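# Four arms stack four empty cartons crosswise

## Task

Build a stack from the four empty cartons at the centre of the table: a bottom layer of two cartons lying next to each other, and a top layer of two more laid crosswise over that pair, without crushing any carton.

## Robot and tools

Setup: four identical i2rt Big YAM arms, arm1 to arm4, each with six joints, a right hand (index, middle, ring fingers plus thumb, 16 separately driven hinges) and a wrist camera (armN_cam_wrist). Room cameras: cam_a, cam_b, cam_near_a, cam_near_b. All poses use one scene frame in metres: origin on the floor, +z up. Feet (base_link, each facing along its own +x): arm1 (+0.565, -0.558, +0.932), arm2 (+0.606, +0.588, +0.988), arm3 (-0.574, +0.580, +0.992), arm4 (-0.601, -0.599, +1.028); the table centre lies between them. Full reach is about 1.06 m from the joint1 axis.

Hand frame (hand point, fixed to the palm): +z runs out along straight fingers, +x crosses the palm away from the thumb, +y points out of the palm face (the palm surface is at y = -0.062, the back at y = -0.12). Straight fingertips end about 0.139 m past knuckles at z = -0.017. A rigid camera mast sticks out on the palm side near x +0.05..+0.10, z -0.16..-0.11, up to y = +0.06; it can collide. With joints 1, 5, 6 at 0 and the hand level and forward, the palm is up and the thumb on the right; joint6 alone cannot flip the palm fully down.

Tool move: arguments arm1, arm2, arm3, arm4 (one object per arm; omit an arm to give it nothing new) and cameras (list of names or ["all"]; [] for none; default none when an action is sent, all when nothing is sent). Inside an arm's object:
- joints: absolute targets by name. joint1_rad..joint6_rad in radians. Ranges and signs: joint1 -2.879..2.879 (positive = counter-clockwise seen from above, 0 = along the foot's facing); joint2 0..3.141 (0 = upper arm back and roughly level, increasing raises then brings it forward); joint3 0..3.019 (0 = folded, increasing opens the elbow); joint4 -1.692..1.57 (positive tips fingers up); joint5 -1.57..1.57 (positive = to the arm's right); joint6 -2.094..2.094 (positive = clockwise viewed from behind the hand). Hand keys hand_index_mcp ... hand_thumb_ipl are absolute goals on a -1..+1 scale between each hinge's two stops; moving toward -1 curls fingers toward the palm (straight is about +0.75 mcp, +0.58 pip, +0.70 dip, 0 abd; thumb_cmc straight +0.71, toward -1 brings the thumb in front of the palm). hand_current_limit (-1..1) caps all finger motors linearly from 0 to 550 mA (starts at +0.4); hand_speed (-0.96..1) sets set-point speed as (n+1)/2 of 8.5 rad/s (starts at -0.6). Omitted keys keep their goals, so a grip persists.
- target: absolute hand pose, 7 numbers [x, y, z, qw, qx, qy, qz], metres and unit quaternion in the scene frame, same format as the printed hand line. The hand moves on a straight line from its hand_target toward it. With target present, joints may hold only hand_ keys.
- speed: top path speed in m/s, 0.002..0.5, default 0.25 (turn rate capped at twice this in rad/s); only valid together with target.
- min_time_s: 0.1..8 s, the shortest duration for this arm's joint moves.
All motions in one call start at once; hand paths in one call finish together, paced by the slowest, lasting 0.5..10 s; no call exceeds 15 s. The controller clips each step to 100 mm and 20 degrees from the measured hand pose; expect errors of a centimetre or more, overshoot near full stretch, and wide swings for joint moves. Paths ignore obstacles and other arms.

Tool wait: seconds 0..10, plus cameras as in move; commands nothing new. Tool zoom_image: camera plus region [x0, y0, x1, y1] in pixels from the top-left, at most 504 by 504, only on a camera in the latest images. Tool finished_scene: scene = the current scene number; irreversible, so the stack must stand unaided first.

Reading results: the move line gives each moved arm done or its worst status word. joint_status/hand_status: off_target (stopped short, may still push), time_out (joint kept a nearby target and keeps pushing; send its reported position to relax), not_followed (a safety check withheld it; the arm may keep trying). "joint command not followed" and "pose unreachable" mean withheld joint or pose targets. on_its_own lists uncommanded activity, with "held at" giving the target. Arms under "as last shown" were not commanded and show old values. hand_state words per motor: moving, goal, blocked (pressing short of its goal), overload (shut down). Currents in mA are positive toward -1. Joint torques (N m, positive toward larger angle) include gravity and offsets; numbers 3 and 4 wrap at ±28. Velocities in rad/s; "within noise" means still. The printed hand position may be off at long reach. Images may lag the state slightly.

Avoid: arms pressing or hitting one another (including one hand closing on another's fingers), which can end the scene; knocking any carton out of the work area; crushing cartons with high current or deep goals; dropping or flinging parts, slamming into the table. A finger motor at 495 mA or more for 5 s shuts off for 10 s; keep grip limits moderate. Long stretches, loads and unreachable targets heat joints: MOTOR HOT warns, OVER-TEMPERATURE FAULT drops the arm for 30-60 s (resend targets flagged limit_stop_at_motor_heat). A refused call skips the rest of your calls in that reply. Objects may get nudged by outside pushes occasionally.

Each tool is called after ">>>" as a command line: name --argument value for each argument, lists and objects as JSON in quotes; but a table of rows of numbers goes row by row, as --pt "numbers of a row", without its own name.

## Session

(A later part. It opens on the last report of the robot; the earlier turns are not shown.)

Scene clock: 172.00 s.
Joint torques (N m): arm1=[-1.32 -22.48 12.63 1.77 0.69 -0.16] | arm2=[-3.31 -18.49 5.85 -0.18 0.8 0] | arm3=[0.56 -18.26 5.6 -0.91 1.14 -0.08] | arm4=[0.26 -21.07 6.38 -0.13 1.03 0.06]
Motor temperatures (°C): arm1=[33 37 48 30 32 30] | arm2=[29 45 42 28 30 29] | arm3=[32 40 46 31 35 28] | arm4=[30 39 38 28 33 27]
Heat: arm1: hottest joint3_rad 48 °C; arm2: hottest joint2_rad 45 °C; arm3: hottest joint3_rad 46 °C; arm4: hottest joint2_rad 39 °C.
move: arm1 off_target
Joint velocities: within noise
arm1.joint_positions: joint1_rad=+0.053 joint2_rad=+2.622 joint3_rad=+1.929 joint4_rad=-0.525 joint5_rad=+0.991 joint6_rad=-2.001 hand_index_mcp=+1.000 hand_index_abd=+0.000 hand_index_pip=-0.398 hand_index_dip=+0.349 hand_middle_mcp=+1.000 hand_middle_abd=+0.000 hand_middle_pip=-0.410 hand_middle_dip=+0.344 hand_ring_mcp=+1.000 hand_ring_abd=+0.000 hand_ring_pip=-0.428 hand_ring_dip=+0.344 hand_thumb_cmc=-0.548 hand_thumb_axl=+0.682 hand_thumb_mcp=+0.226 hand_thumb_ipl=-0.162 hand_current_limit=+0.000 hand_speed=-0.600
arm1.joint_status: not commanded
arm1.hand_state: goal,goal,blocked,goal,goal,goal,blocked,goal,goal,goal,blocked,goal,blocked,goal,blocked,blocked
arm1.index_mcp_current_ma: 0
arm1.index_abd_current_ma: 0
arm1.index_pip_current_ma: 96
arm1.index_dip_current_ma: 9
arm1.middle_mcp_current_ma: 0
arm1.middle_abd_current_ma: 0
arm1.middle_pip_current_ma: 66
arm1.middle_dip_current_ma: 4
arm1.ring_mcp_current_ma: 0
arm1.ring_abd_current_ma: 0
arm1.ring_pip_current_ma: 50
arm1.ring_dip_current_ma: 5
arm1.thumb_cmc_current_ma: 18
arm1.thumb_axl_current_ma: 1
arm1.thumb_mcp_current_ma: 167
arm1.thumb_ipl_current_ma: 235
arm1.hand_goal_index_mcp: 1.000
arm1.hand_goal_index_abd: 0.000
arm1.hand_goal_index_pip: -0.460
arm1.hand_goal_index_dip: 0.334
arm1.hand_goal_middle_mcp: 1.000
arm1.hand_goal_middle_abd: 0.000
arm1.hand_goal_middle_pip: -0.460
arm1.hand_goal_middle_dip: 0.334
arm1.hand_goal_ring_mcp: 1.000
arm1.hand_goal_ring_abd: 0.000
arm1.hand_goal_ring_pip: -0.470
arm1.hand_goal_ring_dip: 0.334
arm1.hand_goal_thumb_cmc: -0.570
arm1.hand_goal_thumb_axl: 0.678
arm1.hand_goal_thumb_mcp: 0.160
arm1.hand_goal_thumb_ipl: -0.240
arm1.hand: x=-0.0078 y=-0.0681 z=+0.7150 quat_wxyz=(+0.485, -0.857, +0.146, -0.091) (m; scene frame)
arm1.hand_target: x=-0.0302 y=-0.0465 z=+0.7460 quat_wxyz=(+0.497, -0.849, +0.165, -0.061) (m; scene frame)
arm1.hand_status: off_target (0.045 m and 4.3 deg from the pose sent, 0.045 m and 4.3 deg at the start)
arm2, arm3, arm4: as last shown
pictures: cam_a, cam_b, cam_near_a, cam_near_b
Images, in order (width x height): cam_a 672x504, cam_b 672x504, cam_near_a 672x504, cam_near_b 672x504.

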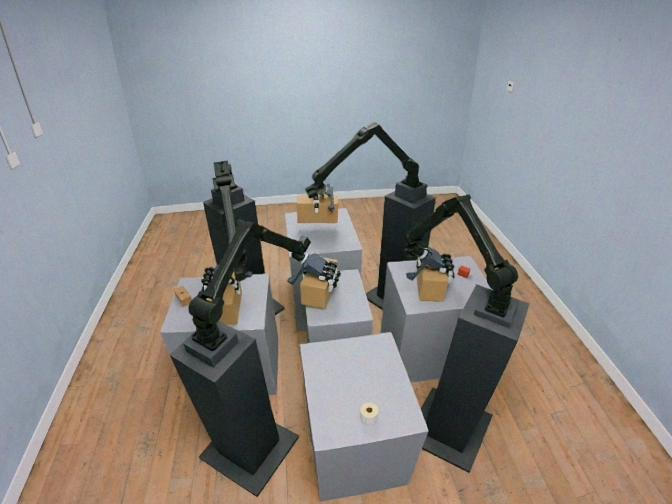

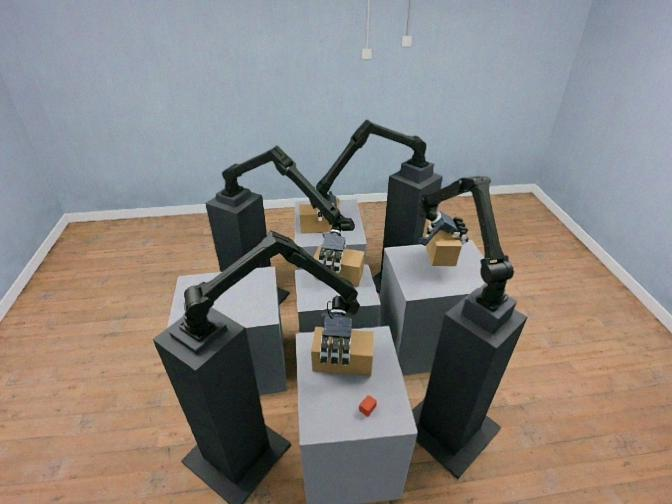

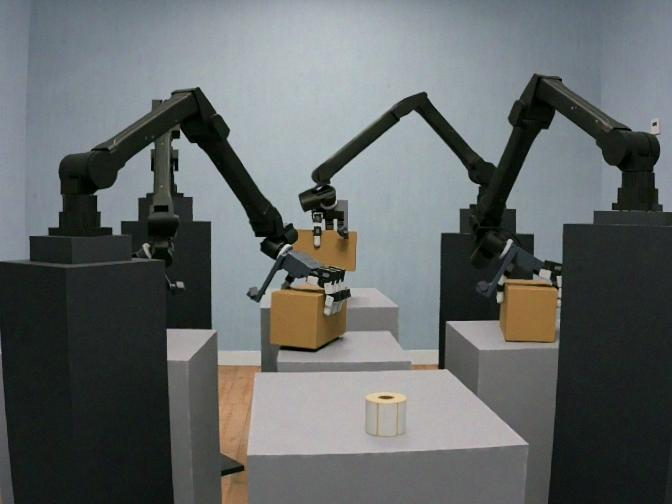

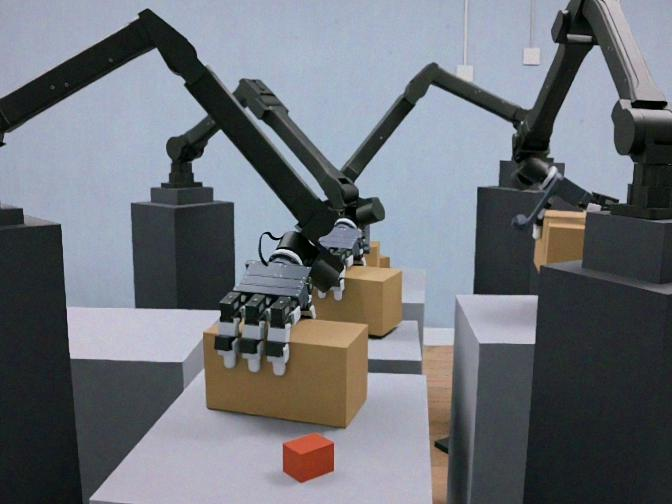

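>>> move --arm1 '{"target": [-0.044, -0.042, 0.728, 0.4970, -0.8503, 0.1650, -0.0615], "speed": 0.06}' --cameras '["cam_near_a"]'

>>> zoom_image --camera "cam_near_a" --region '[240, 210, 440, 390]'

Scene clock: 176.17 s.
Joint torques (N m): arm1=[-0.97 -22.07 12.79 0.76 0.72 -0.07] | arm2=[-3.14 -18.14 5.9 -0.21 0.8 -0.01] | arm3=[0.56 -18.26 5.59 -0.94 1.13 -0.07] | arm4=[0.26 -20.95 6.41 -0.13 1.04 0.06]
Motor temperatures (°C): arm1=[33 38 49 30 32 30] | arm2=[29 45 42 28 30 29] | arm3=[32 40 45 31 35 28] | arm4=[30 39 38 28 33 27]
Heat: arm1: hottest joint3_rad 49 °C; arm2: hottest joint2_rad 45 °C; arm3: hottest joint3_rad 45 °C; arm4: hottest joint2_rad 39 °C.
move: arm1 off_target
Joint velocities: within noise
arm1.joint_positions: joint1_rad=+0.053 joint2_rad=+2.680 joint3_rad=+2.023 joint4_rad=-0.530 joint5_rad=+0.991 joint6_rad=-2.001 hand_index_mcp=+1.000 hand_index_abd=+0.000 hand_index_pip=-0.398 hand_index_dip=+0.349 hand_middle_mcp=+1.000 hand_middle_abd=+0.000 hand_middle_pip=-0.410 hand_middle_dip=+0.344 hand_ring_mcp=+1.000 hand_ring_abd=+0.000 hand_ring_pip=-0.428 hand_ring_dip=+0.344 hand_thumb_cmc=-0.548 hand_thumb_axl=+0.682 hand_thumb_mcp=+0.226 hand_thumb_ipl=-0.162 hand_current_limit=+0.000 hand_speed=-0.600
arm1.joint_status: not commanded
arm1.hand_state: goal,goal,blocked,goal,goal,goal,blocked,goal,goal,goal,blocked,goal,blocked,goal,blocked,blocked
arm1.index_mcp_current_ma: 0
arm1.index_abd_current_ma: 0
arm1.index_pip_current_ma: 96
arm1.index_dip_current_ma: 9
arm1.middle_mcp_current_ma: 0
arm1.middle_abd_current_ma: 0
arm1.middle_pip_current_ma: 66
arm1.middle_dip_current_ma: 4
arm1.ring_mcp_current_ma: 0
arm1.ring_abd_current_ma: 0
arm1.ring_pip_current_ma: 50
arm1.ring_dip_current_ma: 5
arm1.thumb_cmc_current_ma: 18
arm1.thumb_axl_current_ma: 1
arm1.thumb_mcp_current_ma: 167
arm1.thumb_ipl_current_ma: 235
arm1.hand_goal_index_mcp: 1.000
arm1.hand_goal_index_abd: 0.000
arm1.hand_goal_index_pip: -0.460
arm1.hand_goal_index_dip: 0.334
arm1.hand_goal_middle_mcp: 1.000
arm1.hand_goal_middle_abd: 0.000
arm1.hand_goal_middle_pip: -0.460
arm1.hand_goal_middle_dip: 0.334
arm1.hand_goal_ring_mcp: 1.000
arm1.hand_goal_ring_abd: 0.000
arm1.hand_goal_ring_pip: -0.470
arm1.hand_goal_ring_dip: 0.334
arm1.hand_goal_thumb_cmc: -0.570
arm1.hand_goal_thumb_axl: 0.678
arm1.hand_goal_thumb_mcp: 0.160
arm1.hand_goal_thumb_ipl: -0.240
arm1.hand: x=-0.0266 y=-0.0558 z=+0.7064 quat_wxyz=(+0.490, -0.854, +0.153, -0.079) (m; scene frame)
arm1.hand_target: x=-0.0432 y=-0.0430 z=+0.7274 quat_wxyz=(+0.497, -0.850, +0.164, -0.062) (m; scene frame)
arm1.hand_status: off_target (0.031 m and 2.6 deg from the pose sent, 0.046 m and 4.3 deg at the start)
arm2, arm3, arm4: as last shown
pictures: cam_near_a
Images, in order (width x height): cam_near_a 672x504.

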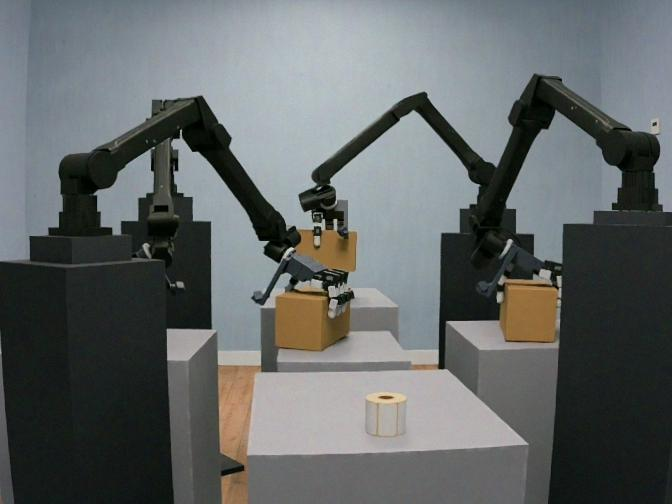

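Scaled by 2.520.

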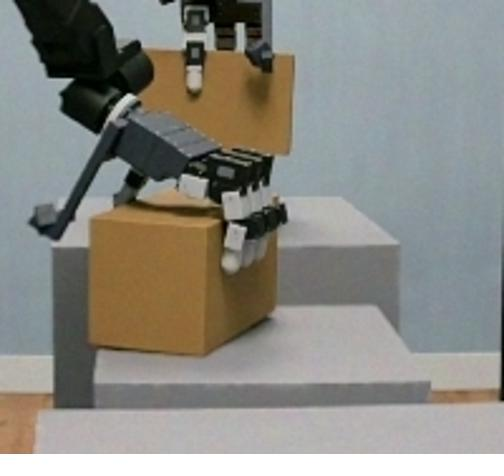

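>>> move --arm1 '{"joints": {"hand_index_pip": 0.02, "hand_middle_pip": 0.02, "hand_ring_pip": 0.02, "hand_index_dip": 0.406, "hand_middle_dip": 0.406, "hand_ring_dip": 0.406, "hand_thumb_mcp": 0.27, "hand_thumb_ipl": 0.22}}'

>>> move --arm1 '{"target": [-0.040, -0.046, 0.86, 0.4970, -0.8503, 0.1650, -0.0615], "speed": 0.12}'

>>> move --arm1 '{"joints": {"joint1_rad": -0.85}, "min_time_s": 2.5}' --arm2 '{"target": [0.0, 0.66, 0.98, 0.4982, -0.8628, 0.0754, -0.0436], "speed": 0.12}' --cameras '["cam_near_a", "cam_a", "cam_near_b"]'

>>> zoom_image --camera "cam_near_a" --region '[240, 210, 440, 390]'

>>> zoom_image --camera "cam_a" --region '[250, 200, 430, 380]'

Scene clock: 183.50 s.
Joint torques (N m): arm1=[-0.91 -22.24 12.66 0.76 0.74 -0.07] | arm2=[-3.6 -18.78 5.97 -0.21 0.77 -0.01] | arm3=[0.56 -18.32 5.59 -0.9 1.13 -0.07] | arm4=[0.21 -21.19 6.41 -0.17 1.04 0.06]
Motor temperatures (°C): arm1=[33 39 49 30 32 30] | arm2=[29 45 42 28 30 29] | arm3=[32 41 45 31 35 28] | arm4=[30 39 38 28 33 27]
Heat: arm1: hottest joint3_rad 49 °C; arm2: hottest joint2_rad 45 °C; arm3: hottest joint3_rad 45 °C; arm4: hottest joint2_rad 39 °C.
move: arm1 done
Joint velocities: within noise
arm1.joint_positions: joint1_rad=+0.053 joint2_rad=+2.680 joint3_rad=+2.026 joint4_rad=-0.530 joint5_rad=+0.991 joint6_rad=-2.001 hand_index_mcp=+0.993 hand_index_abd=+0.000 hand_index_pip=+0.014 hand_index_dip=+0.404 hand_middle_mcp=+0.993 hand_middle_abd=+0.000 hand_middle_pip=+0.014 hand_middle_dip=+0.404 hand_ring_mcp=+0.994 hand_ring_abd=+0.000 hand_ring_pip=+0.014 hand_ring_dip=+0.403 hand_thumb_cmc=-0.568 hand_thumb_axl=+0.680 hand_thumb_mcp=+0.265 hand_thumb_ipl=+0.217 hand_current_limit=+0.000 hand_speed=-0.600
arm1.joint_status: all done
arm1.hand_state: goal,goal,goal,goal,goal,goal,goal,goal,goal,goal,goal,goal,goal,goal,goal,goal
arm1.index_mcp_current_ma: -3
arm1.index_abd_current_ma: 0
arm1.index_pip_current_ma: -2
arm1.index_dip_current_ma: 0
arm1.middle_mcp_current_ma: -3
arm1.middle_abd_current_ma: 0
arm1.middle_pip_current_ma: -2
arm1.middle_dip_current_ma: 0
arm1.ring_mcp_current_ma: -2
arm1.ring_abd_current_ma: 0
arm1.ring_pip_current_ma: -2
arm1.ring_dip_current_ma: -1
arm1.thumb_cmc_current_ma: 0
arm1.thumb_axl_current_ma: 1
arm1.thumb_mcp_current_ma: -2
arm1.thumb_ipl_current_ma: -1
arm1.hand_goal_index_mcp: 1.000
arm1.hand_goal_index_abd: 0.000
arm1.hand_goal_index_pip: 0.020
arm1.hand_goal_index_dip: 0.406
arm1.hand_goal_middle_mcp: 1.000
arm1.hand_goal_middle_abd: 0.000
arm1.hand_goal_middle_pip: 0.020
arm1.hand_goal_middle_dip: 0.406
arm1.hand_goal_ring_mcp: 1.000
arm1.hand_goal_ring_abd: 0.000
arm1.hand_goal_ring_pip: 0.020
arm1.hand_goal_ring_dip: 0.406
arm1.hand_goal_thumb_cmc: -0.570
arm1.hand_goal_thumb_axl: 0.678
arm1.hand_goal_thumb_mcp: 0.270
arm1.hand_goal_thumb_ipl: 0.220
arm1.hand: x=-0.0278 y=-0.0551 z=+0.7076 quat_wxyz=(+0.491, -0.854, +0.154, -0.078) (m; scene frame)
arm1.hand_target: x=-0.0437 y=-0.0427 z=+0.7278 quat_wxyz=(+0.497, -0.850, +0.165, -0.061) (m; scene frame)
arm1.hand_status: not commanded
arm2, arm3, arm4: as last shown
pictures: none

Scene clock: 185.20 s.
Joint torques (N m): arm1=[-0.85 -22.71 9.94 0.75 0.74 -0.03] | arm2=[-3.14 -18.43 5.96 -0.34 0.82 -0.03] | arm3=[0.44 -18.26 5.57 -0.95 1.13 -0.07] | arm4=[0.32 -21.13 6.41 -0.1 1.05 0.06]
Motor temperatures (°C): arm1=[33 39 49 30 32 30] | arm2=[29 45 42 28 30 29] | arm3=[32 41 45 31 35 28] | arm4=[30 39 38 28 33 27]
Heat: arm1: hottest joint3_rad 49 °C; arm2: hottest joint2_rad 45 °C; arm3: hottest joint3_rad 45 °C; arm4: hottest joint2_rad 39 °C.
move: arm1 off_target
Joint velocities: within noise
arm1.joint_positions: joint1_rad=+0.053 joint2_rad=+2.473 joint3_rad=+2.004 joint4_rad=-0.691 joint5_rad=+0.991 joint6_rad=-2.001 hand_index_mcp=+0.992 hand_index_abd=+0.000 hand_index_pip=+0.014 hand_index_dip=+0.404 hand_middle_mcp=+0.992 hand_middle_abd=+0.000 hand_middle_pip=+0.014 hand_middle_dip=+0.404 hand_ring_mcp=+0.993 hand_ring_abd=+0.000 hand_ring_pip=+0.014 hand_ring_dip=+0.403 hand_thumb_cmc=-0.568 hand_thumb_axl=+0.680 hand_thumb_mcp=+0.265 hand_thumb_ipl=+0.217 hand_current_limit=+0.000 hand_speed=-0.600
arm1.joint_status: not commanded
arm1.hand_state: goal,goal,goal,goal,goal,goal,goal,goal,goal,goal,goal,goal,goal,goal,goal,goal
arm1.index_mcp_current_ma: -3
arm1.index_abd_current_ma: 0
arm1.index_pip_current_ma: -2
arm1.index_dip_current_ma: 0
arm1.middle_mcp_current_ma: -3
arm1.middle_abd_current_ma: 0
arm1.middle_pip_current_ma: -2
arm1.middle_dip_current_ma: 0
arm1.ring_mcp_current_ma: -3
arm1.ring_abd_current_ma: 0
arm1.ring_pip_current_ma: -2
arm1.ring_dip_current_ma: -1
arm1.thumb_cmc_current_ma: 0
arm1.thumb_axl_current_ma: 1
arm1.thumb_mcp_current_ma: -2
arm1.thumb_ipl_current_ma: -1
arm1.hand_goal_index_mcp: 1.000
arm1.hand_goal_index_abd: 0.000
arm1.hand_goal_index_pip: 0.020
arm1.hand_goal_index_dip: 0.406
arm1.hand_goal_middle_mcp: 1.000
arm1.hand_goal_middle_abd: 0.000
arm1.hand_goal_middle_pip: 0.020
arm1.hand_goal_middle_dip: 0.406
arm1.hand_goal_ring_mcp: 1.000
arm1.hand_goal_ring_abd: 0.000
arm1.hand_goal_ring_pip: 0.020
arm1.hand_goal_ring_dip: 0.406
arm1.hand_goal_thumb_cmc: -0.570
arm1.hand_goal_thumb_axl: 0.678
arm1.hand_goal_thumb_mcp: 0.270
arm1.hand_goal_thumb_ipl: 0.220
arm1.hand: x=-0.0391 y=-0.0479 z=+0.8431 quat_wxyz=(+0.495, -0.852, +0.160, -0.068) (m; scene frame)
arm1.hand_target: x=-0.0417 y=-0.0450 z=+0.8589 quat_wxyz=(+0.497, -0.850, +0.165, -0.062) (m; scene frame)
arm1.hand_status: off_target (0.017 m and 1.0 deg from the pose sent, 0.153 m and 2.4 deg at the start)
arm2, arm3, arm4: as last shown
pictures: none

Scene clock: 188.20 s.
Joint torques (N m): arm1=[0.62 -23.06 9.99 0.72 0.74 -0.03] | arm2=[-3.02 -19.6 7.54 -1.11 1.28 -0.03] | arm3=[0.62 -18.2 5.61 -0.91 1.13 -0.08] | arm4=[0.38 -21.07 6.39 -0.16 1.05 0.06]
Motor temperatures (°C): arm1=[33 39 49 30 32 30] | arm2=[29 45 42 28 30 29] | arm3=[32 41 45 31 35 28] | arm4=[30 39 38 28 33 27]
Heat: arm1: hottest joint3_rad 49 °C; arm2: hottest joint2_rad 45 °C; arm3: hottest joint3_rad 45 °C; arm4: hottest joint2_rad 39 °C.
move: arm1 done; arm2 off_target
Joint velocities: within noise
arm1.joint_positions: joint1_rad=-0.868 joint2_rad=+2.473 joint3_rad=+2.004 joint4_rad=-0.691 joint5_rad=+0.991 joint6_rad=-2.001 hand_index_mcp=+0.992 hand_index_abd=+0.000 hand_index_pip=+0.014 hand_index_dip=+0.404 hand_middle_mcp=+0.992 hand_middle_abd=+0.000 hand_middle_pip=+0.014 hand_middle_dip=+0.404 hand_ring_mcp=+0.993 hand_ring_abd=+0.000 hand_ring_pip=+0.015 hand_ring_dip=+0.403 hand_thumb_cmc=-0.569 hand_thumb_axl=+0.680 hand_thumb_mcp=+0.265 hand_thumb_ipl=+0.217 hand_current_limit=+0.000 hand_speed=-0.600
arm1.joint_status: all done
arm1.hand_state: goal,goal,goal,goal,goal,goal,goal,goal,goal,goal,goal,goal,goal,goal,goal,goal
arm1.index_mcp_current_ma: -3
arm1.index_abd_current_ma: 0
arm1.index_pip_current_ma: -2
arm1.index_dip_current_ma: 0
arm1.middle_mcp_current_ma: -3
arm1.middle_abd_current_ma: 0
arm1.middle_pip_current_ma: -2
arm1.middle_dip_current_ma: 0
arm1.ring_mcp_current_ma: -3
arm1.ring_abd_current_ma: 0
arm1.ring_pip_current_ma: -2
arm1.ring_dip_current_ma: -1
arm1.thumb_cmc_current_ma: 0
arm1.thumb_axl_current_ma: 1
arm1.thumb_mcp_current_ma: -2
arm1.thumb_ipl_current_ma: -1
arm1.hand_goal_index_mcp: 1.000
arm1.hand_goal_index_abd: 0.000
arm1.hand_goal_index_pip: 0.020
arm1.hand_goal_index_dip: 0.406
arm1.hand_goal_middle_mcp: 1.000
arm1.hand_goal_middle_abd: 0.000
arm1.hand_goal_middle_pip: 0.020
arm1.hand_goal_middle_dip: 0.406
arm1.hand_goal_ring_mcp: 1.000
arm1.hand_goal_ring_abd: 0.000
arm1.hand_goal_ring_pip: 0.020
arm1.hand_goal_ring_dip: 0.406
arm1.hand_goal_thumb_cmc: -0.570
arm1.hand_goal_thumb_axl: 0.678
arm1.hand_goal_thumb_mcp: 0.270
arm1.hand_goal_thumb_ipl: 0.220
arm1.hand: x=+0.6053 y=+0.2319 z=+0.8440 quat_wxyz=(+0.414, -0.692, +0.521, -0.280) (m; scene frame)
arm1.hand_target: x=+0.5942 y=+0.2362 z=+0.8598 quat_wxyz=(+0.420, -0.692, +0.520, -0.273) (m; scene frame)
arm1.hand_status: not commanded
arm2.joint_positions: joint1_rad=-0.783 joint2_rad=+2.210 joint3_rad=+1.683 joint4_rad=-1.455 joint5_rad=+0.990 joint6_rad=-1.110 hand_index_mcp=+1.000 hand_index_abd=+0.000 hand_index_pip=-0.395 hand_index_dip=+0.350 hand_middle_mcp=+1.000 hand_middle_abd=+0.000 hand_middle_pip=-0.406 hand_middle_dip=+0.346 hand_ring_mcp=+1.000 hand_ring_abd=+0.000 hand_ring_pip=-0.419 hand_ring_dip=+0.345 hand_thumb_cmc=-0.547 hand_thumb_axl=+0.682 hand_thumb_mcp=+0.220 hand_thumb_ipl=-0.152 hand_current_limit=+0.000 hand_speed=-0.600
arm2.joint_status: not commanded
arm2.hand_state: goal,goal,blocked,goal,goal,goal,blocked,goal,goal,goal,blocked,goal,blocked,goal,blocked,blocked
arm2.index_mcp_current_ma: 0
arm2.index_abd_current_ma: 0
arm2.index_pip_current_ma: 80
arm2.index_dip_current_ma: 11
arm2.middle_mcp_current_ma: 0
arm2.middle_abd_current_ma: 0
arm2.middle_pip_current_ma: 80
arm2.middle_dip_current_ma: 7
arm2.ring_mcp_current_ma: 0
arm2.ring_abd_current_ma: 0
arm2.ring_pip_current_ma: 72
arm2.ring_dip_current_ma: 6
arm2.thumb_cmc_current_ma: 20
arm2.thumb_axl_current_ma: 1
arm2.thumb_mcp_current_ma: 144
arm2.thumb_ipl_current_ma: 275
arm2.hand_goal_index_mcp: 1.000
arm2.hand_goal_index_abd: 0.000
arm2.hand_goal_index_pip: -0.450
arm2.hand_goal_index_dip: 0.334
arm2.hand_goal_middle_mcp: 1.000
arm2.hand_goal_middle_abd: 0.000
arm2.hand_goal_middle_pip: -0.460
arm2.hand_goal_middle_dip: 0.334
arm2.hand_goal_ring_mcp: 1.000
arm2.hand_goal_ring_abd: 0.000
arm2.hand_goal_ring_pip: -0.470
arm2.hand_goal_ring_dip: 0.334
arm2.hand_goal_thumb_cmc: -0.570
arm2.hand_goal_thumb_axl: 0.678
arm2.hand_goal_thumb_mcp: 0.160
arm2.hand_goal_thumb_ipl: -0.240
arm2.hand: x=+0.0052 y=+0.6629 z=+0.9625 quat_wxyz=(-0.495, +0.864, -0.078, +0.053) (m; scene frame)
arm2.hand_target: x=-0.0027 y=+0.6658 z=+0.9790 quat_wxyz=(-0.497, +0.863, -0.080, +0.046) (m; scene frame)
arm2.hand_status: off_target (0.019 m and 1.2 deg from the pose sent, 0.274 m and 1.2 deg at the start)
arm3, arm4: as last shown
pictures: cam_a, cam_near_a, cam_near_b
Images, in order (width x height): cam_a 672x504, cam_near_a 672x504, cam_near_b 672x504.

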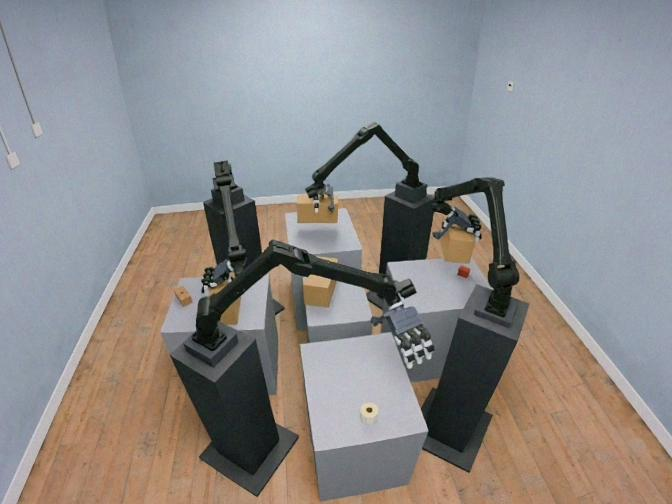

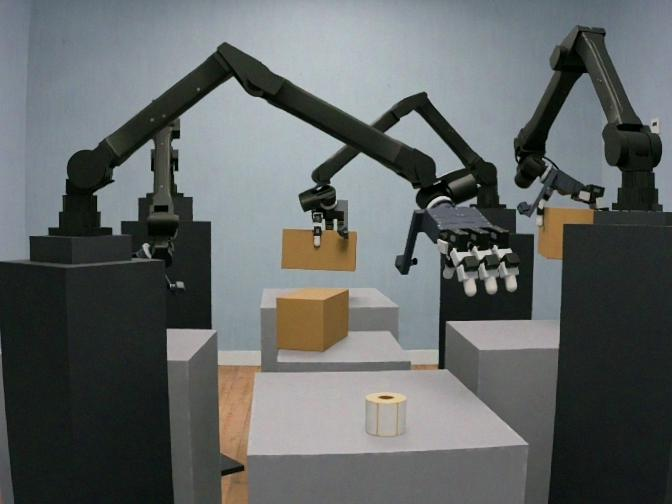

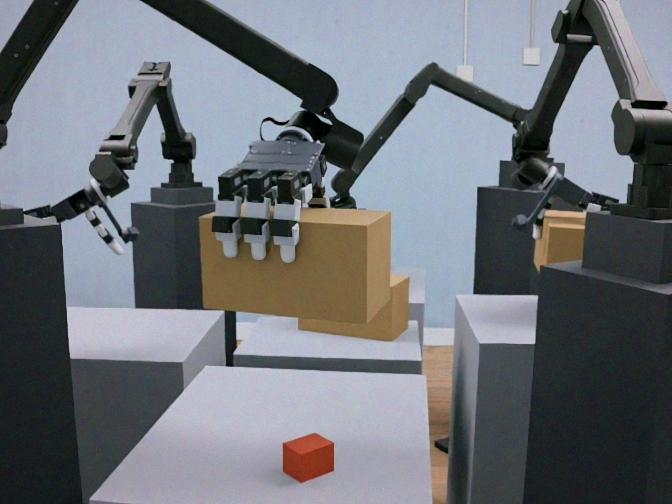

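Scaled by 2.520.

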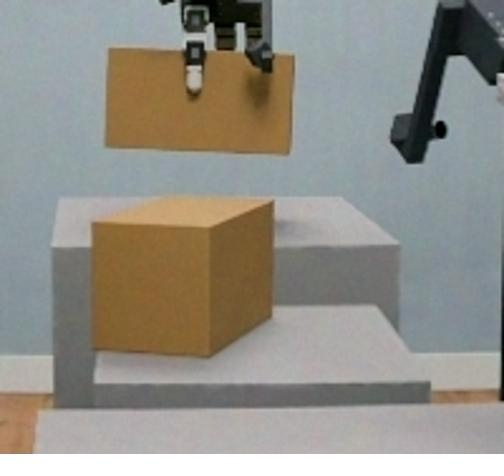

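Scaled by 2.800.

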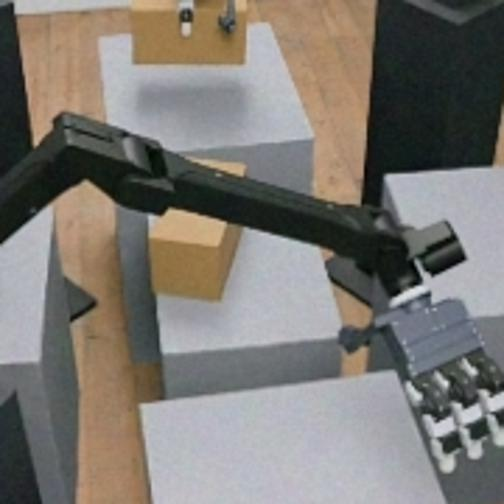

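>>> move --arm1 '{"joints": {"joint1_rad": -0.5, "joint2_rad": 0.9, "joint3_rad": 1.2, "joint4_rad": -1.1}, "min_time_s": 3}' --arm3 '{"target": [0.055, 0.105, 0.93, 0.0497, -0.1719, -0.8496, 0.4992], "speed": 0.22}' --cameras '["cam_near_a", "cam_near_b"]'

>>> move --arm3 '{"target": [0.053, 0.081, 0.79, 0.0497, -0.1719, -0.8496, 0.4992], "speed": 0.1}' --cameras '["cam_near_a", "cam_a"]'

>>> zoom_image --camera "cam_near_a" --region '[240, 210, 440, 390]'

>>> zoom_image --camera "cam_a" --region '[250, 200, 430, 380]'

Scene clock: 206.17 s.
Joint torques (N m): arm1=[0.32 -1.61 11.3 1.18 0.55 0.01] | arm2=[-2.96 -19.55 7.54 -1.11 1.28 -0.05] | arm3=[-0.15 -20.42 11.22 1.32 0.74 -0.11] | arm4=[0.26 -21.13 6.41 -0.14 1.05 0.06]
Motor temperatures (°C): arm1=[33 40 51 30 32 30] | arm2=[29 46 42 28 31 29] | arm3=[32 42 45 31 35 28] | arm4=[30 40 38 28 33 27]
Heat: arm1: hottest joint3_rad 51 °C; arm2: hottest joint2_rad 46 °C; arm3: hottest joint3_rad 45 °C; arm4: hottest joint2_rad 40 °C.
move: arm1 done; arm3 off_target
Joint velocities: within noise
arm1.joint_positions: joint1_rad=-0.516 joint2_rad=+0.892 joint3_rad=+1.193 joint4_rad=-1.088 joint5_rad=+0.991 joint6_rad=-2.001 hand_index_mcp=+0.991 hand_index_abd=+0.000 hand_index_pip=+0.014 hand_index_dip=+0.404 hand_middle_mcp=+0.992 hand_middle_abd=+0.000 hand_middle_pip=+0.014 hand_middle_dip=+0.404 hand_ring_mcp=+0.993 hand_ring_abd=+0.000 hand_ring_pip=+0.015 hand_ring_dip=+0.403 hand_thumb_cmc=-0.572 hand_thumb_axl=+0.680 hand_thumb_mcp=+0.265 hand_thumb_ipl=+0.217 hand_current_limit=+0.000 hand_speed=-0.600
arm1.joint_status: all done
arm1.hand_state: goal,goal,goal,goal,goal,goal,goal,goal,goal,goal,goal,goal,goal,goal,goal,goal
arm1.index_mcp_current_ma: -4
arm1.index_abd_current_ma: 0
arm1.index_pip_current_ma: -2
arm1.index_dip_current_ma: 0
arm1.middle_mcp_current_ma: -4
arm1.middle_abd_current_ma: 0
arm1.middle_pip_current_ma: -2
arm1.middle_dip_current_ma: 0
arm1.ring_mcp_current_ma: -3
arm1.ring_abd_current_ma: 0
arm1.ring_pip_current_ma: -2
arm1.ring_dip_current_ma: -1
arm1.thumb_cmc_current_ma: 0
arm1.thumb_axl_current_ma: 1
arm1.thumb_mcp_current_ma: -2
arm1.thumb_ipl_current_ma: -1
arm1.hand_goal_index_mcp: 1.000
arm1.hand_goal_index_abd: 0.000
arm1.hand_goal_index_pip: 0.020
arm1.hand_goal_index_dip: 0.406
arm1.hand_goal_middle_mcp: 1.000
arm1.hand_goal_middle_abd: 0.000
arm1.hand_goal_middle_pip: 0.020
arm1.hand_goal_middle_dip: 0.406
arm1.hand_goal_ring_mcp: 1.000
arm1.hand_goal_ring_abd: 0.000
arm1.hand_goal_ring_pip: 0.020
arm1.hand_goal_ring_dip: 0.406
arm1.hand_goal_thumb_cmc: -0.570
arm1.hand_goal_thumb_axl: 0.678
arm1.hand_goal_thumb_mcp: 0.270
arm1.hand_goal_thumb_ipl: 0.220
arm1.hand: x=+0.5049 y=-0.1881 z=+1.3315 quat_wxyz=(+0.549, -0.698, +0.455, -0.075) (m; scene frame)
arm1.hand_target: x=+0.4997 y=-0.1888 z=+1.3313 quat_wxyz=(+0.547, -0.703, +0.449, -0.074) (m; scene frame)
arm1.hand_status: not commanded
arm2: as last shown
arm2.joint_positions: joint1_rad=-0.771 joint2_rad=+2.210 joint3_rad=+1.683 joint4_rad=-1.455 joint5_rad=+0.990 joint6_rad=-1.110 hand_index_mcp=+1.000 hand_index_abd=+0.000 hand_index_pip=-0.395 hand_index_dip=+0.350 hand_middle_mcp=+1.000 hand_middle_abd=+0.000 hand_middle_pip=-0.406 hand_middle_dip=+0.346 hand_ring_mcp=+1.000 hand_ring_abd=+0.000 hand_ring_pip=-0.419 hand_ring_dip=+0.345 hand_thumb_cmc=-0.547 hand_thumb_axl=+0.682 hand_thumb_mcp=+0.220 hand_thumb_ipl=-0.152 hand_current_limit=+0.000 hand_speed=-0.600
arm2.hand: x=+0.0043 y=+0.6555 z=+0.9625 quat_wxyz=(-0.495, +0.864, -0.073, +0.050) (m; scene frame)
arm2.hand_target: x=-0.0036 y=+0.6587 z=+0.9790 quat_wxyz=(-0.497, +0.863, -0.075, +0.043) (m; scene frame)
arm3.joint_positions: joint1_rad=+0.441 joint2_rad=+2.461 joint3_rad=+1.956 joint4_rad=-0.792 joint5_rad=+1.026 joint6_rad=-1.914 hand_index_mcp=+1.000 hand_index_abd=+0.000 hand_index_pip=-0.396 hand_index_dip=+0.347 hand_middle_mcp=+1.000 hand_middle_abd=+0.000 hand_middle_pip=-0.408 hand_middle_dip=+0.345 hand_ring_mcp=+1.000 hand_ring_abd=+0.000 hand_ring_pip=-0.421 hand_ring_dip=+0.343 hand_thumb_cmc=-0.549 hand_thumb_axl=+0.680 hand_thumb_mcp=+0.211 hand_thumb_ipl=-0.127 hand_current_limit=+0.000 hand_speed=-0.600
arm3.joint_status: not commanded
arm3.hand_state: goal,goal,blocked,goal,goal,goal,blocked,goal,goal,goal,blocked,goal,blocked,goal,blocked,blocked
arm3.index_mcp_current_ma: 0
arm3.index_abd_current_ma: 0
arm3.index_pip_current_ma: 182
arm3.index_dip_current_ma: 32
arm3.middle_mcp_current_ma: 0
arm3.middle_abd_current_ma: 0
arm3.middle_pip_current_ma: 170
arm3.middle_dip_current_ma: 26
arm3.ring_mcp_current_ma: 0
arm3.ring_abd_current_ma: 0
arm3.ring_pip_current_ma: 158
arm3.ring_dip_current_ma: 22
arm3.thumb_cmc_current_ma: 57
arm3.thumb_axl_current_ma: 3
arm3.thumb_mcp_current_ma: 228
arm3.thumb_ipl_current_ma: 275
arm3.hand_goal_index_mcp: 1.000
arm3.hand_goal_index_abd: 0.000
arm3.hand_goal_index_pip: -0.450
arm3.hand_goal_index_dip: 0.334
arm3.hand_goal_middle_mcp: 1.000
arm3.hand_goal_middle_abd: 0.000
arm3.hand_goal_middle_pip: -0.460
arm3.hand_goal_middle_dip: 0.334
arm3.hand_goal_ring_mcp: 1.000
arm3.hand_goal_ring_abd: 0.000
arm3.hand_goal_ring_pip: -0.470
arm3.hand_goal_ring_dip: 0.334
arm3.hand_goal_thumb_cmc: -0.570
arm3.hand_goal_thumb_axl: 0.678
arm3.hand_goal_thumb_mcp: 0.160
arm3.hand_goal_thumb_ipl: -0.240
arm3.hand: x=+0.0249 y=+0.1141 z=+0.8990 quat_wxyz=(-0.091, +0.149, +0.854, -0.490) (m; scene frame)
arm3.hand_target: x=+0.0475 y=+0.1006 z=+0.9266 quat_wxyz=(-0.061, +0.163, +0.849, -0.499) (m; scene frame)
arm3.hand_status: off_target (0.044 m and 5.6 deg from the pose sent, 0.678 m and 74.9 deg at the start)
arm4.joint_positions: joint1_rad=-0.492 joint2_rad=+2.748 joint3_rad=+1.823 joint4_rad=-1.013 joint5_rad=+1.016 joint6_rad=-1.197 hand_index_mcp=+1.000 hand_index_abd=+0.000 hand_index_pip=-0.400 hand_index_dip=+0.344 hand_middle_mcp=+1.000 hand_middle_abd=+0.000 hand_middle_pip=-0.414 hand_middle_dip=+0.345 hand_ring_mcp=+1.000 hand_ring_abd=+0.000 hand_ring_pip=-0.426 hand_ring_dip=+0.344 hand_thumb_cmc=-0.549 hand_thumb_axl=+0.679 hand_thumb_mcp=+0.219 hand_thumb_ipl=-0.128 hand_current_limit=+0.000 hand_speed=-0.600
arm4.joint_status: not commanded
arm4.hand_state: goal,goal,blocked,goal,goal,goal,blocked,goal,goal,goal,blocked,goal,blocked,goal,blocked,blocked
arm4.index_mcp_current_ma: 0
arm4.index_abd_current_ma: 0
arm4.index_pip_current_ma: 234
arm4.index_dip_current_ma: 42
arm4.middle_mcp_current_ma: 1
arm4.middle_abd_current_ma: 0
arm4.middle_pip_current_ma: 215
arm4.middle_dip_current_ma: 49
arm4.ring_mcp_current_ma: 0
arm4.ring_abd_current_ma: 0
arm4.ring_pip_current_ma: 207
arm4.ring_dip_current_ma: 46
arm4.thumb_cmc_current_ma: 98
arm4.thumb_axl_current_ma: 7
arm4.thumb_mcp_current_ma: 275
arm4.thumb_ipl_current_ma: 275
arm4.hand_goal_index_mcp: 1.000
arm4.hand_goal_index_abd: 0.000
arm4.hand_goal_index_pip: -0.450
arm4.hand_goal_index_dip: 0.334
arm4.hand_goal_middle_mcp: 1.000
arm4.hand_goal_middle_abd: 0.000
arm4.hand_goal_middle_pip: -0.460
arm4.hand_goal_middle_dip: 0.334
arm4.hand_goal_ring_mcp: 1.000
arm4.hand_goal_ring_abd: 0.000
arm4.hand_goal_ring_pip: -0.470
arm4.hand_goal_ring_dip: 0.334
arm4.hand_goal_thumb_cmc: -0.570
arm4.hand_goal_thumb_axl: 0.678
arm4.hand_goal_thumb_mcp: 0.160
arm4.hand_goal_thumb_ipl: -0.240
arm4.hand: x=+0.0088 y=-0.6021 z=+0.7152 quat_wxyz=(-0.018, +0.001, +0.866, -0.500) (m; scene frame)
arm4.hand_target: x=+0.0242 y=-0.5913 z=+0.7165 quat_wxyz=(-0.001, +0.000, +0.866, -0.500) (m; scene frame)
arm4.hand_status: not commanded
pictures: cam_near_a, cam_near_b
Images, in order (width x height): cam_near_a 672x504, cam_near_b 672x504.

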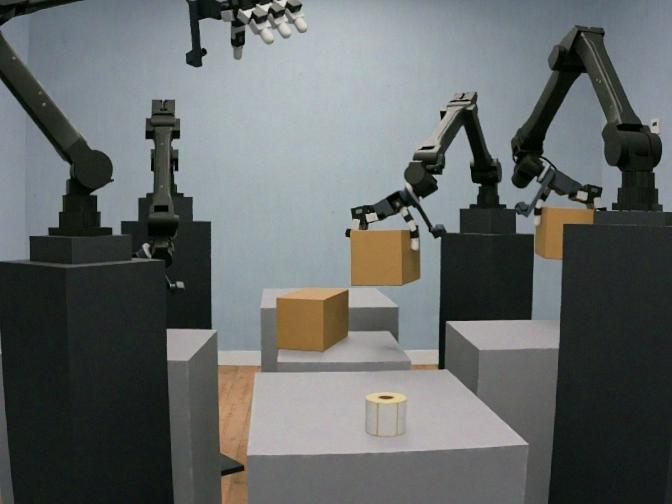

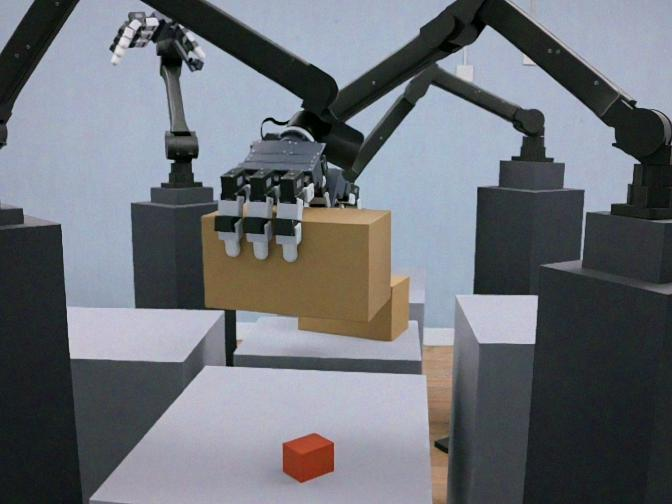

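Scene clock: 208.27 s.
Joint torques (N m): arm1=[0.32 -1.61 11.29 1.18 0.55 0.01] | arm2=[-2.9 -19.37 7.68 -1.18 1.32 -0.03] | arm3=[-0.56 -21.48 10.52 1.4 0.72 -0.11] | arm4=[0.32 -21.13 6.41 -0.14 1.05 0.06]
Motor temperatures (°C): arm1=[33 40 51 30 32 30] | arm2=[29 46 42 28 32 29] | arm3=[32 42 45 31 35 28] | arm4=[30 40 38 28 33 27]
Heat: arm1: hottest joint3_rad 51 °C; arm2: hottest joint2_rad 46 °C; arm3: hottest joint3_rad 45 °C; arm4: hottest joint2_rad 40 °C.
move: arm3 off_target
Joint velocities: within noise
arm1, arm2, arm4: as last shown
arm3.joint_positions: joint1_rad=+0.425 joint2_rad=+2.703 joint3_rad=+2.021 joint4_rad=-0.576 joint5_rad=+1.011 joint6_rad=-1.940 hand_index_mcp=+1.000 hand_index_abd=+0.000 hand_index_pip=-0.396 hand_index_dip=+0.347 hand_middle_mcp=+1.000 hand_middle_abd=+0.000 hand_middle_pip=-0.408 hand_middle_dip=+0.345 hand_ring_mcp=+1.000 hand_ring_abd=+0.000 hand_ring_pip=-0.421 hand_ring_dip=+0.343 hand_thumb_cmc=-0.549 hand_thumb_axl=+0.680 hand_thumb_mcp=+0.211 hand_thumb_ipl=-0.127 hand_current_limit=+0.000 hand_speed=-0.600
arm3.joint_status: not commanded
arm3.hand_state: goal,goal,blocked,goal,goal,goal,blocked,goal,goal,goal,blocked,goal,blocked,goal,blocked,blocked
arm3.index_mcp_current_ma: 0
arm3.index_abd_current_ma: 0
arm3.index_pip_current_ma: 182
arm3.index_dip_current_ma: 32
arm3.middle_mcp_current_ma: 0
arm3.middle_abd_current_ma: 0
arm3.middle_pip_current_ma: 170
arm3.middle_dip_current_ma: 26
arm3.ring_mcp_current_ma: 0
arm3.ring_abd_current_ma: 0
arm3.ring_pip_current_ma: 158
arm3.ring_dip_current_ma: 22
arm3.thumb_cmc_current_ma: 57
arm3.thumb_axl_current_ma: 3
arm3.thumb_mcp_current_ma: 228
arm3.thumb_ipl_current_ma: 275
arm3.hand_goal_index_mcp: 1.000
arm3.hand_goal_index_abd: 0.000
arm3.hand_goal_index_pip: -0.450
arm3.hand_goal_index_dip: 0.334
arm3.hand_goal_middle_mcp: 1.000
arm3.hand_goal_middle_abd: 0.000
arm3.hand_goal_middle_pip: -0.460
arm3.hand_goal_middle_dip: 0.334
arm3.hand_goal_ring_mcp: 1.000
arm3.hand_goal_ring_abd: 0.000
arm3.hand_goal_ring_pip: -0.470
arm3.hand_goal_ring_dip: 0.334
arm3.hand_goal_thumb_cmc: -0.570
arm3.hand_goal_thumb_axl: 0.678
arm3.hand_goal_thumb_mcp: 0.160
arm3.hand_goal_thumb_ipl: -0.240
arm3.hand: x=+0.0240 y=+0.1053 z=+0.7568 quat_wxyz=(-0.082, +0.152, +0.856, -0.488) (m; scene frame)
arm3.hand_target: x=+0.0501 y=+0.0837 z=+0.7913 quat_wxyz=(-0.049, +0.171, +0.848, -0.499) (m; scene frame)
arm3.hand_status: off_target (0.050 m and 4.6 deg from the pose sent, 0.117 m and 5.6 deg at the start)
pictures: cam_a, cam_near_a
Images, in order (width x height): cam_a 672x504, cam_near_a 672x504.

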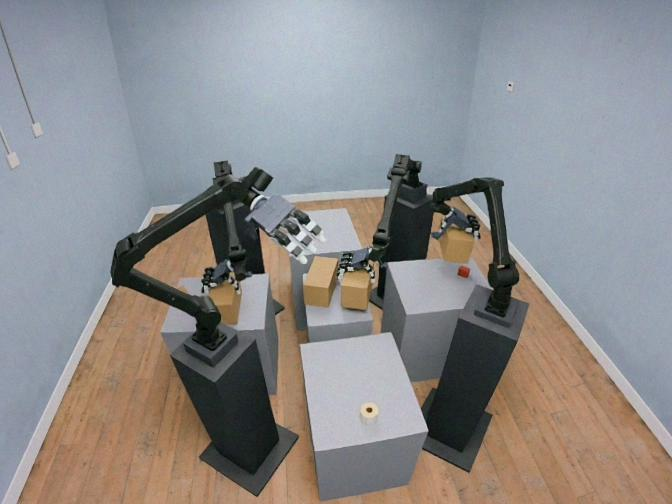

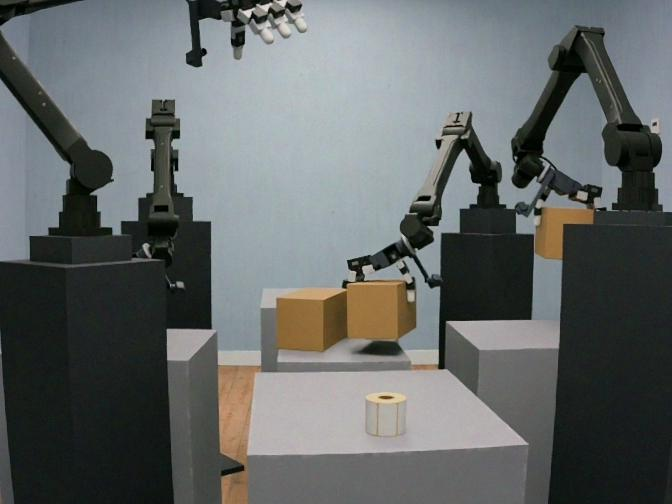

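Scaled by 2.520.

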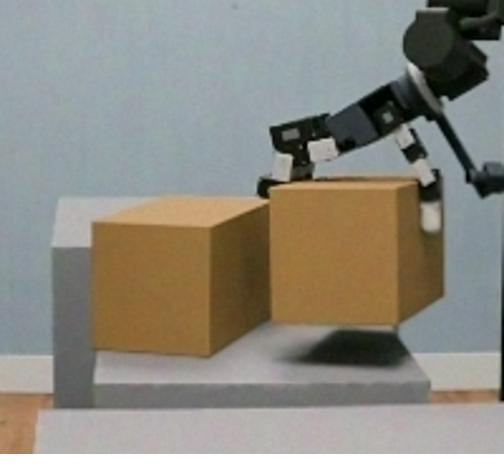

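Scaled by 2.800.

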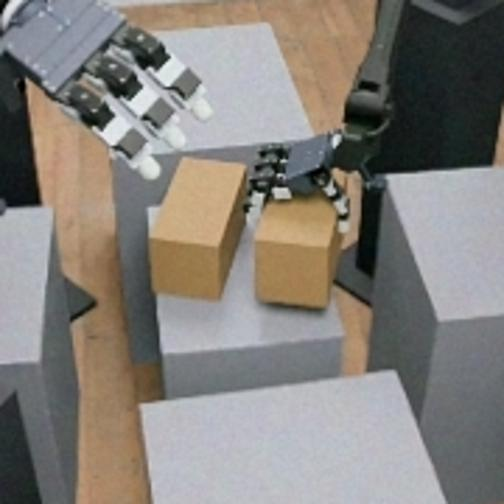

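>>> move --arm3 '{"target": [0.056, 0.077, 0.748, 0.0497, -0.1719, -0.8496, 0.4992], "speed": 0.06}' --cameras '["cam_near_a", "cam_a"]'

>>> zoom_image --camera "cam_near_a" --region '[240, 210, 440, 390]'

Scene clock: 225.57 s.
Joint torques (N m): arm1=[0.26 -1.61 11.29 1.18 0.55 0.01] | arm2=[-2.78 -19.72 7.45 -1.18 1.3 -0.05] | arm3=[-0.62 -21.25 10.62 1.46 0.69 -0.09] | arm4=[0.21 -21.01 6.42 -0.16 1.04 0.07]
Motor temperatures (°C): arm1=[33 38 50 30 31 30] | arm2=[29 47 43 28 32 29] | arm3=[32 46 48 31 34 28] | arm4=[30 40 38 28 33 27]
Heat: arm1: hottest joint3_rad 50 °C; arm2: hottest joint2_rad 47 °C; arm3: hottest joint3_rad 48 °C; arm4: hottest joint2_rad 40 °C.
move: arm3 off_target
Joint velocities: within noise
arm1, arm2, arm4: as last shown
arm3.joint_positions: joint1_rad=+0.421 joint2_rad=+2.794 joint3_rad=+2.105 joint4_rad=-0.556 joint5_rad=+1.008 joint6_rad=-1.949 hand_index_mcp=+1.000 hand_index_abd=+0.000 hand_index_pip=-0.398 hand_index_dip=+0.347 hand_middle_mcp=+1.000 hand_middle_abd=-0.001 hand_middle_pip=-0.411 hand_middle_dip=+0.345 hand_ring_mcp=+1.000 hand_ring_abd=+0.000 hand_ring_pip=-0.424 hand_ring_dip=+0.343 hand_thumb_cmc=-0.549 hand_thumb_axl=+0.681 hand_thumb_mcp=+0.212 hand_thumb_ipl=-0.127 hand_current_limit=+0.000 hand_speed=-0.600
arm3.joint_status: not commanded
arm3.hand_state: goal,goal,blocked,goal,goal,goal,blocked,goal,goal,goal,blocked,goal,blocked,goal,blocked,blocked
arm3.index_mcp_current_ma: 0
arm3.index_abd_current_ma: 0
arm3.index_pip_current_ma: 172
arm3.index_dip_current_ma: 33
arm3.middle_mcp_current_ma: 0
arm3.middle_abd_current_ma: -1
arm3.middle_pip_current_ma: 160
arm3.middle_dip_current_ma: 26
arm3.ring_mcp_current_ma: 0
arm3.ring_abd_current_ma: 0
arm3.ring_pip_current_ma: 147
arm3.ring_dip_current_ma: 22
arm3.thumb_cmc_current_ma: 59
arm3.thumb_axl_current_ma: 6
arm3.thumb_mcp_current_ma: 234
arm3.thumb_ipl_current_ma: 275
arm3.hand_goal_index_mcp: 1.000
arm3.hand_goal_index_abd: 0.000
arm3.hand_goal_index_pip: -0.450
arm3.hand_goal_index_dip: 0.334
arm3.hand_goal_middle_mcp: 1.000
arm3.hand_goal_middle_abd: 0.000
arm3.hand_goal_middle_pip: -0.460
arm3.hand_goal_middle_dip: 0.334
arm3.hand_goal_ring_mcp: 1.000
arm3.hand_goal_ring_abd: 0.000
arm3.hand_goal_ring_pip: -0.470
arm3.hand_goal_ring_dip: 0.334
arm3.hand_goal_thumb_cmc: -0.570
arm3.hand_goal_thumb_axl: 0.678
arm3.hand_goal_thumb_mcp: 0.160
arm3.hand_goal_thumb_ipl: -0.240
arm3.hand: x=+0.0298 y=+0.0987 z=+0.7214 quat_wxyz=(-0.079, +0.153, +0.855, -0.488) (m; scene frame)
arm3.hand_target: x=+0.0538 y=+0.0775 z=+0.7495 quat_wxyz=(-0.049, +0.172, +0.848, -0.499) (m; scene frame)
arm3.hand_status: off_target (0.043 m and 4.3 deg from the pose sent, 0.044 m and 4.6 deg at the start)
pictures: cam_a, cam_near_a
Images, in order (width x height): cam_a 672x504, cam_near_a 672x504.

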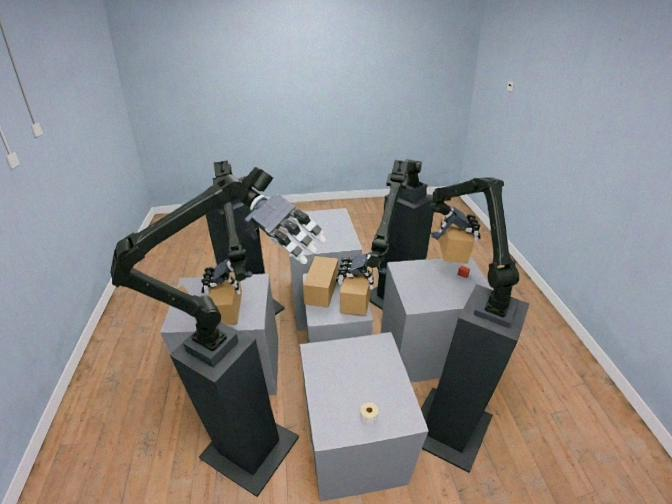

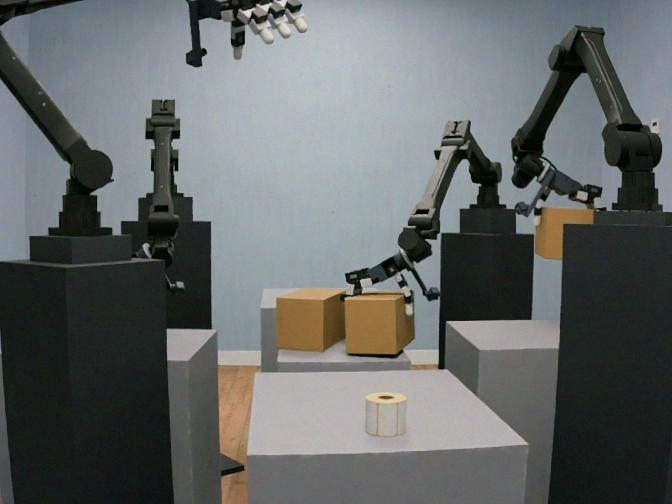

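Scaled by 2.520.

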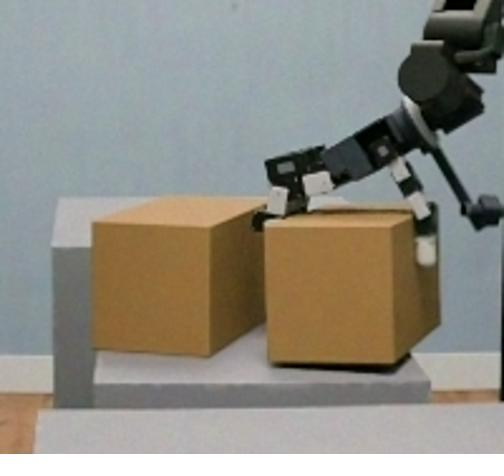

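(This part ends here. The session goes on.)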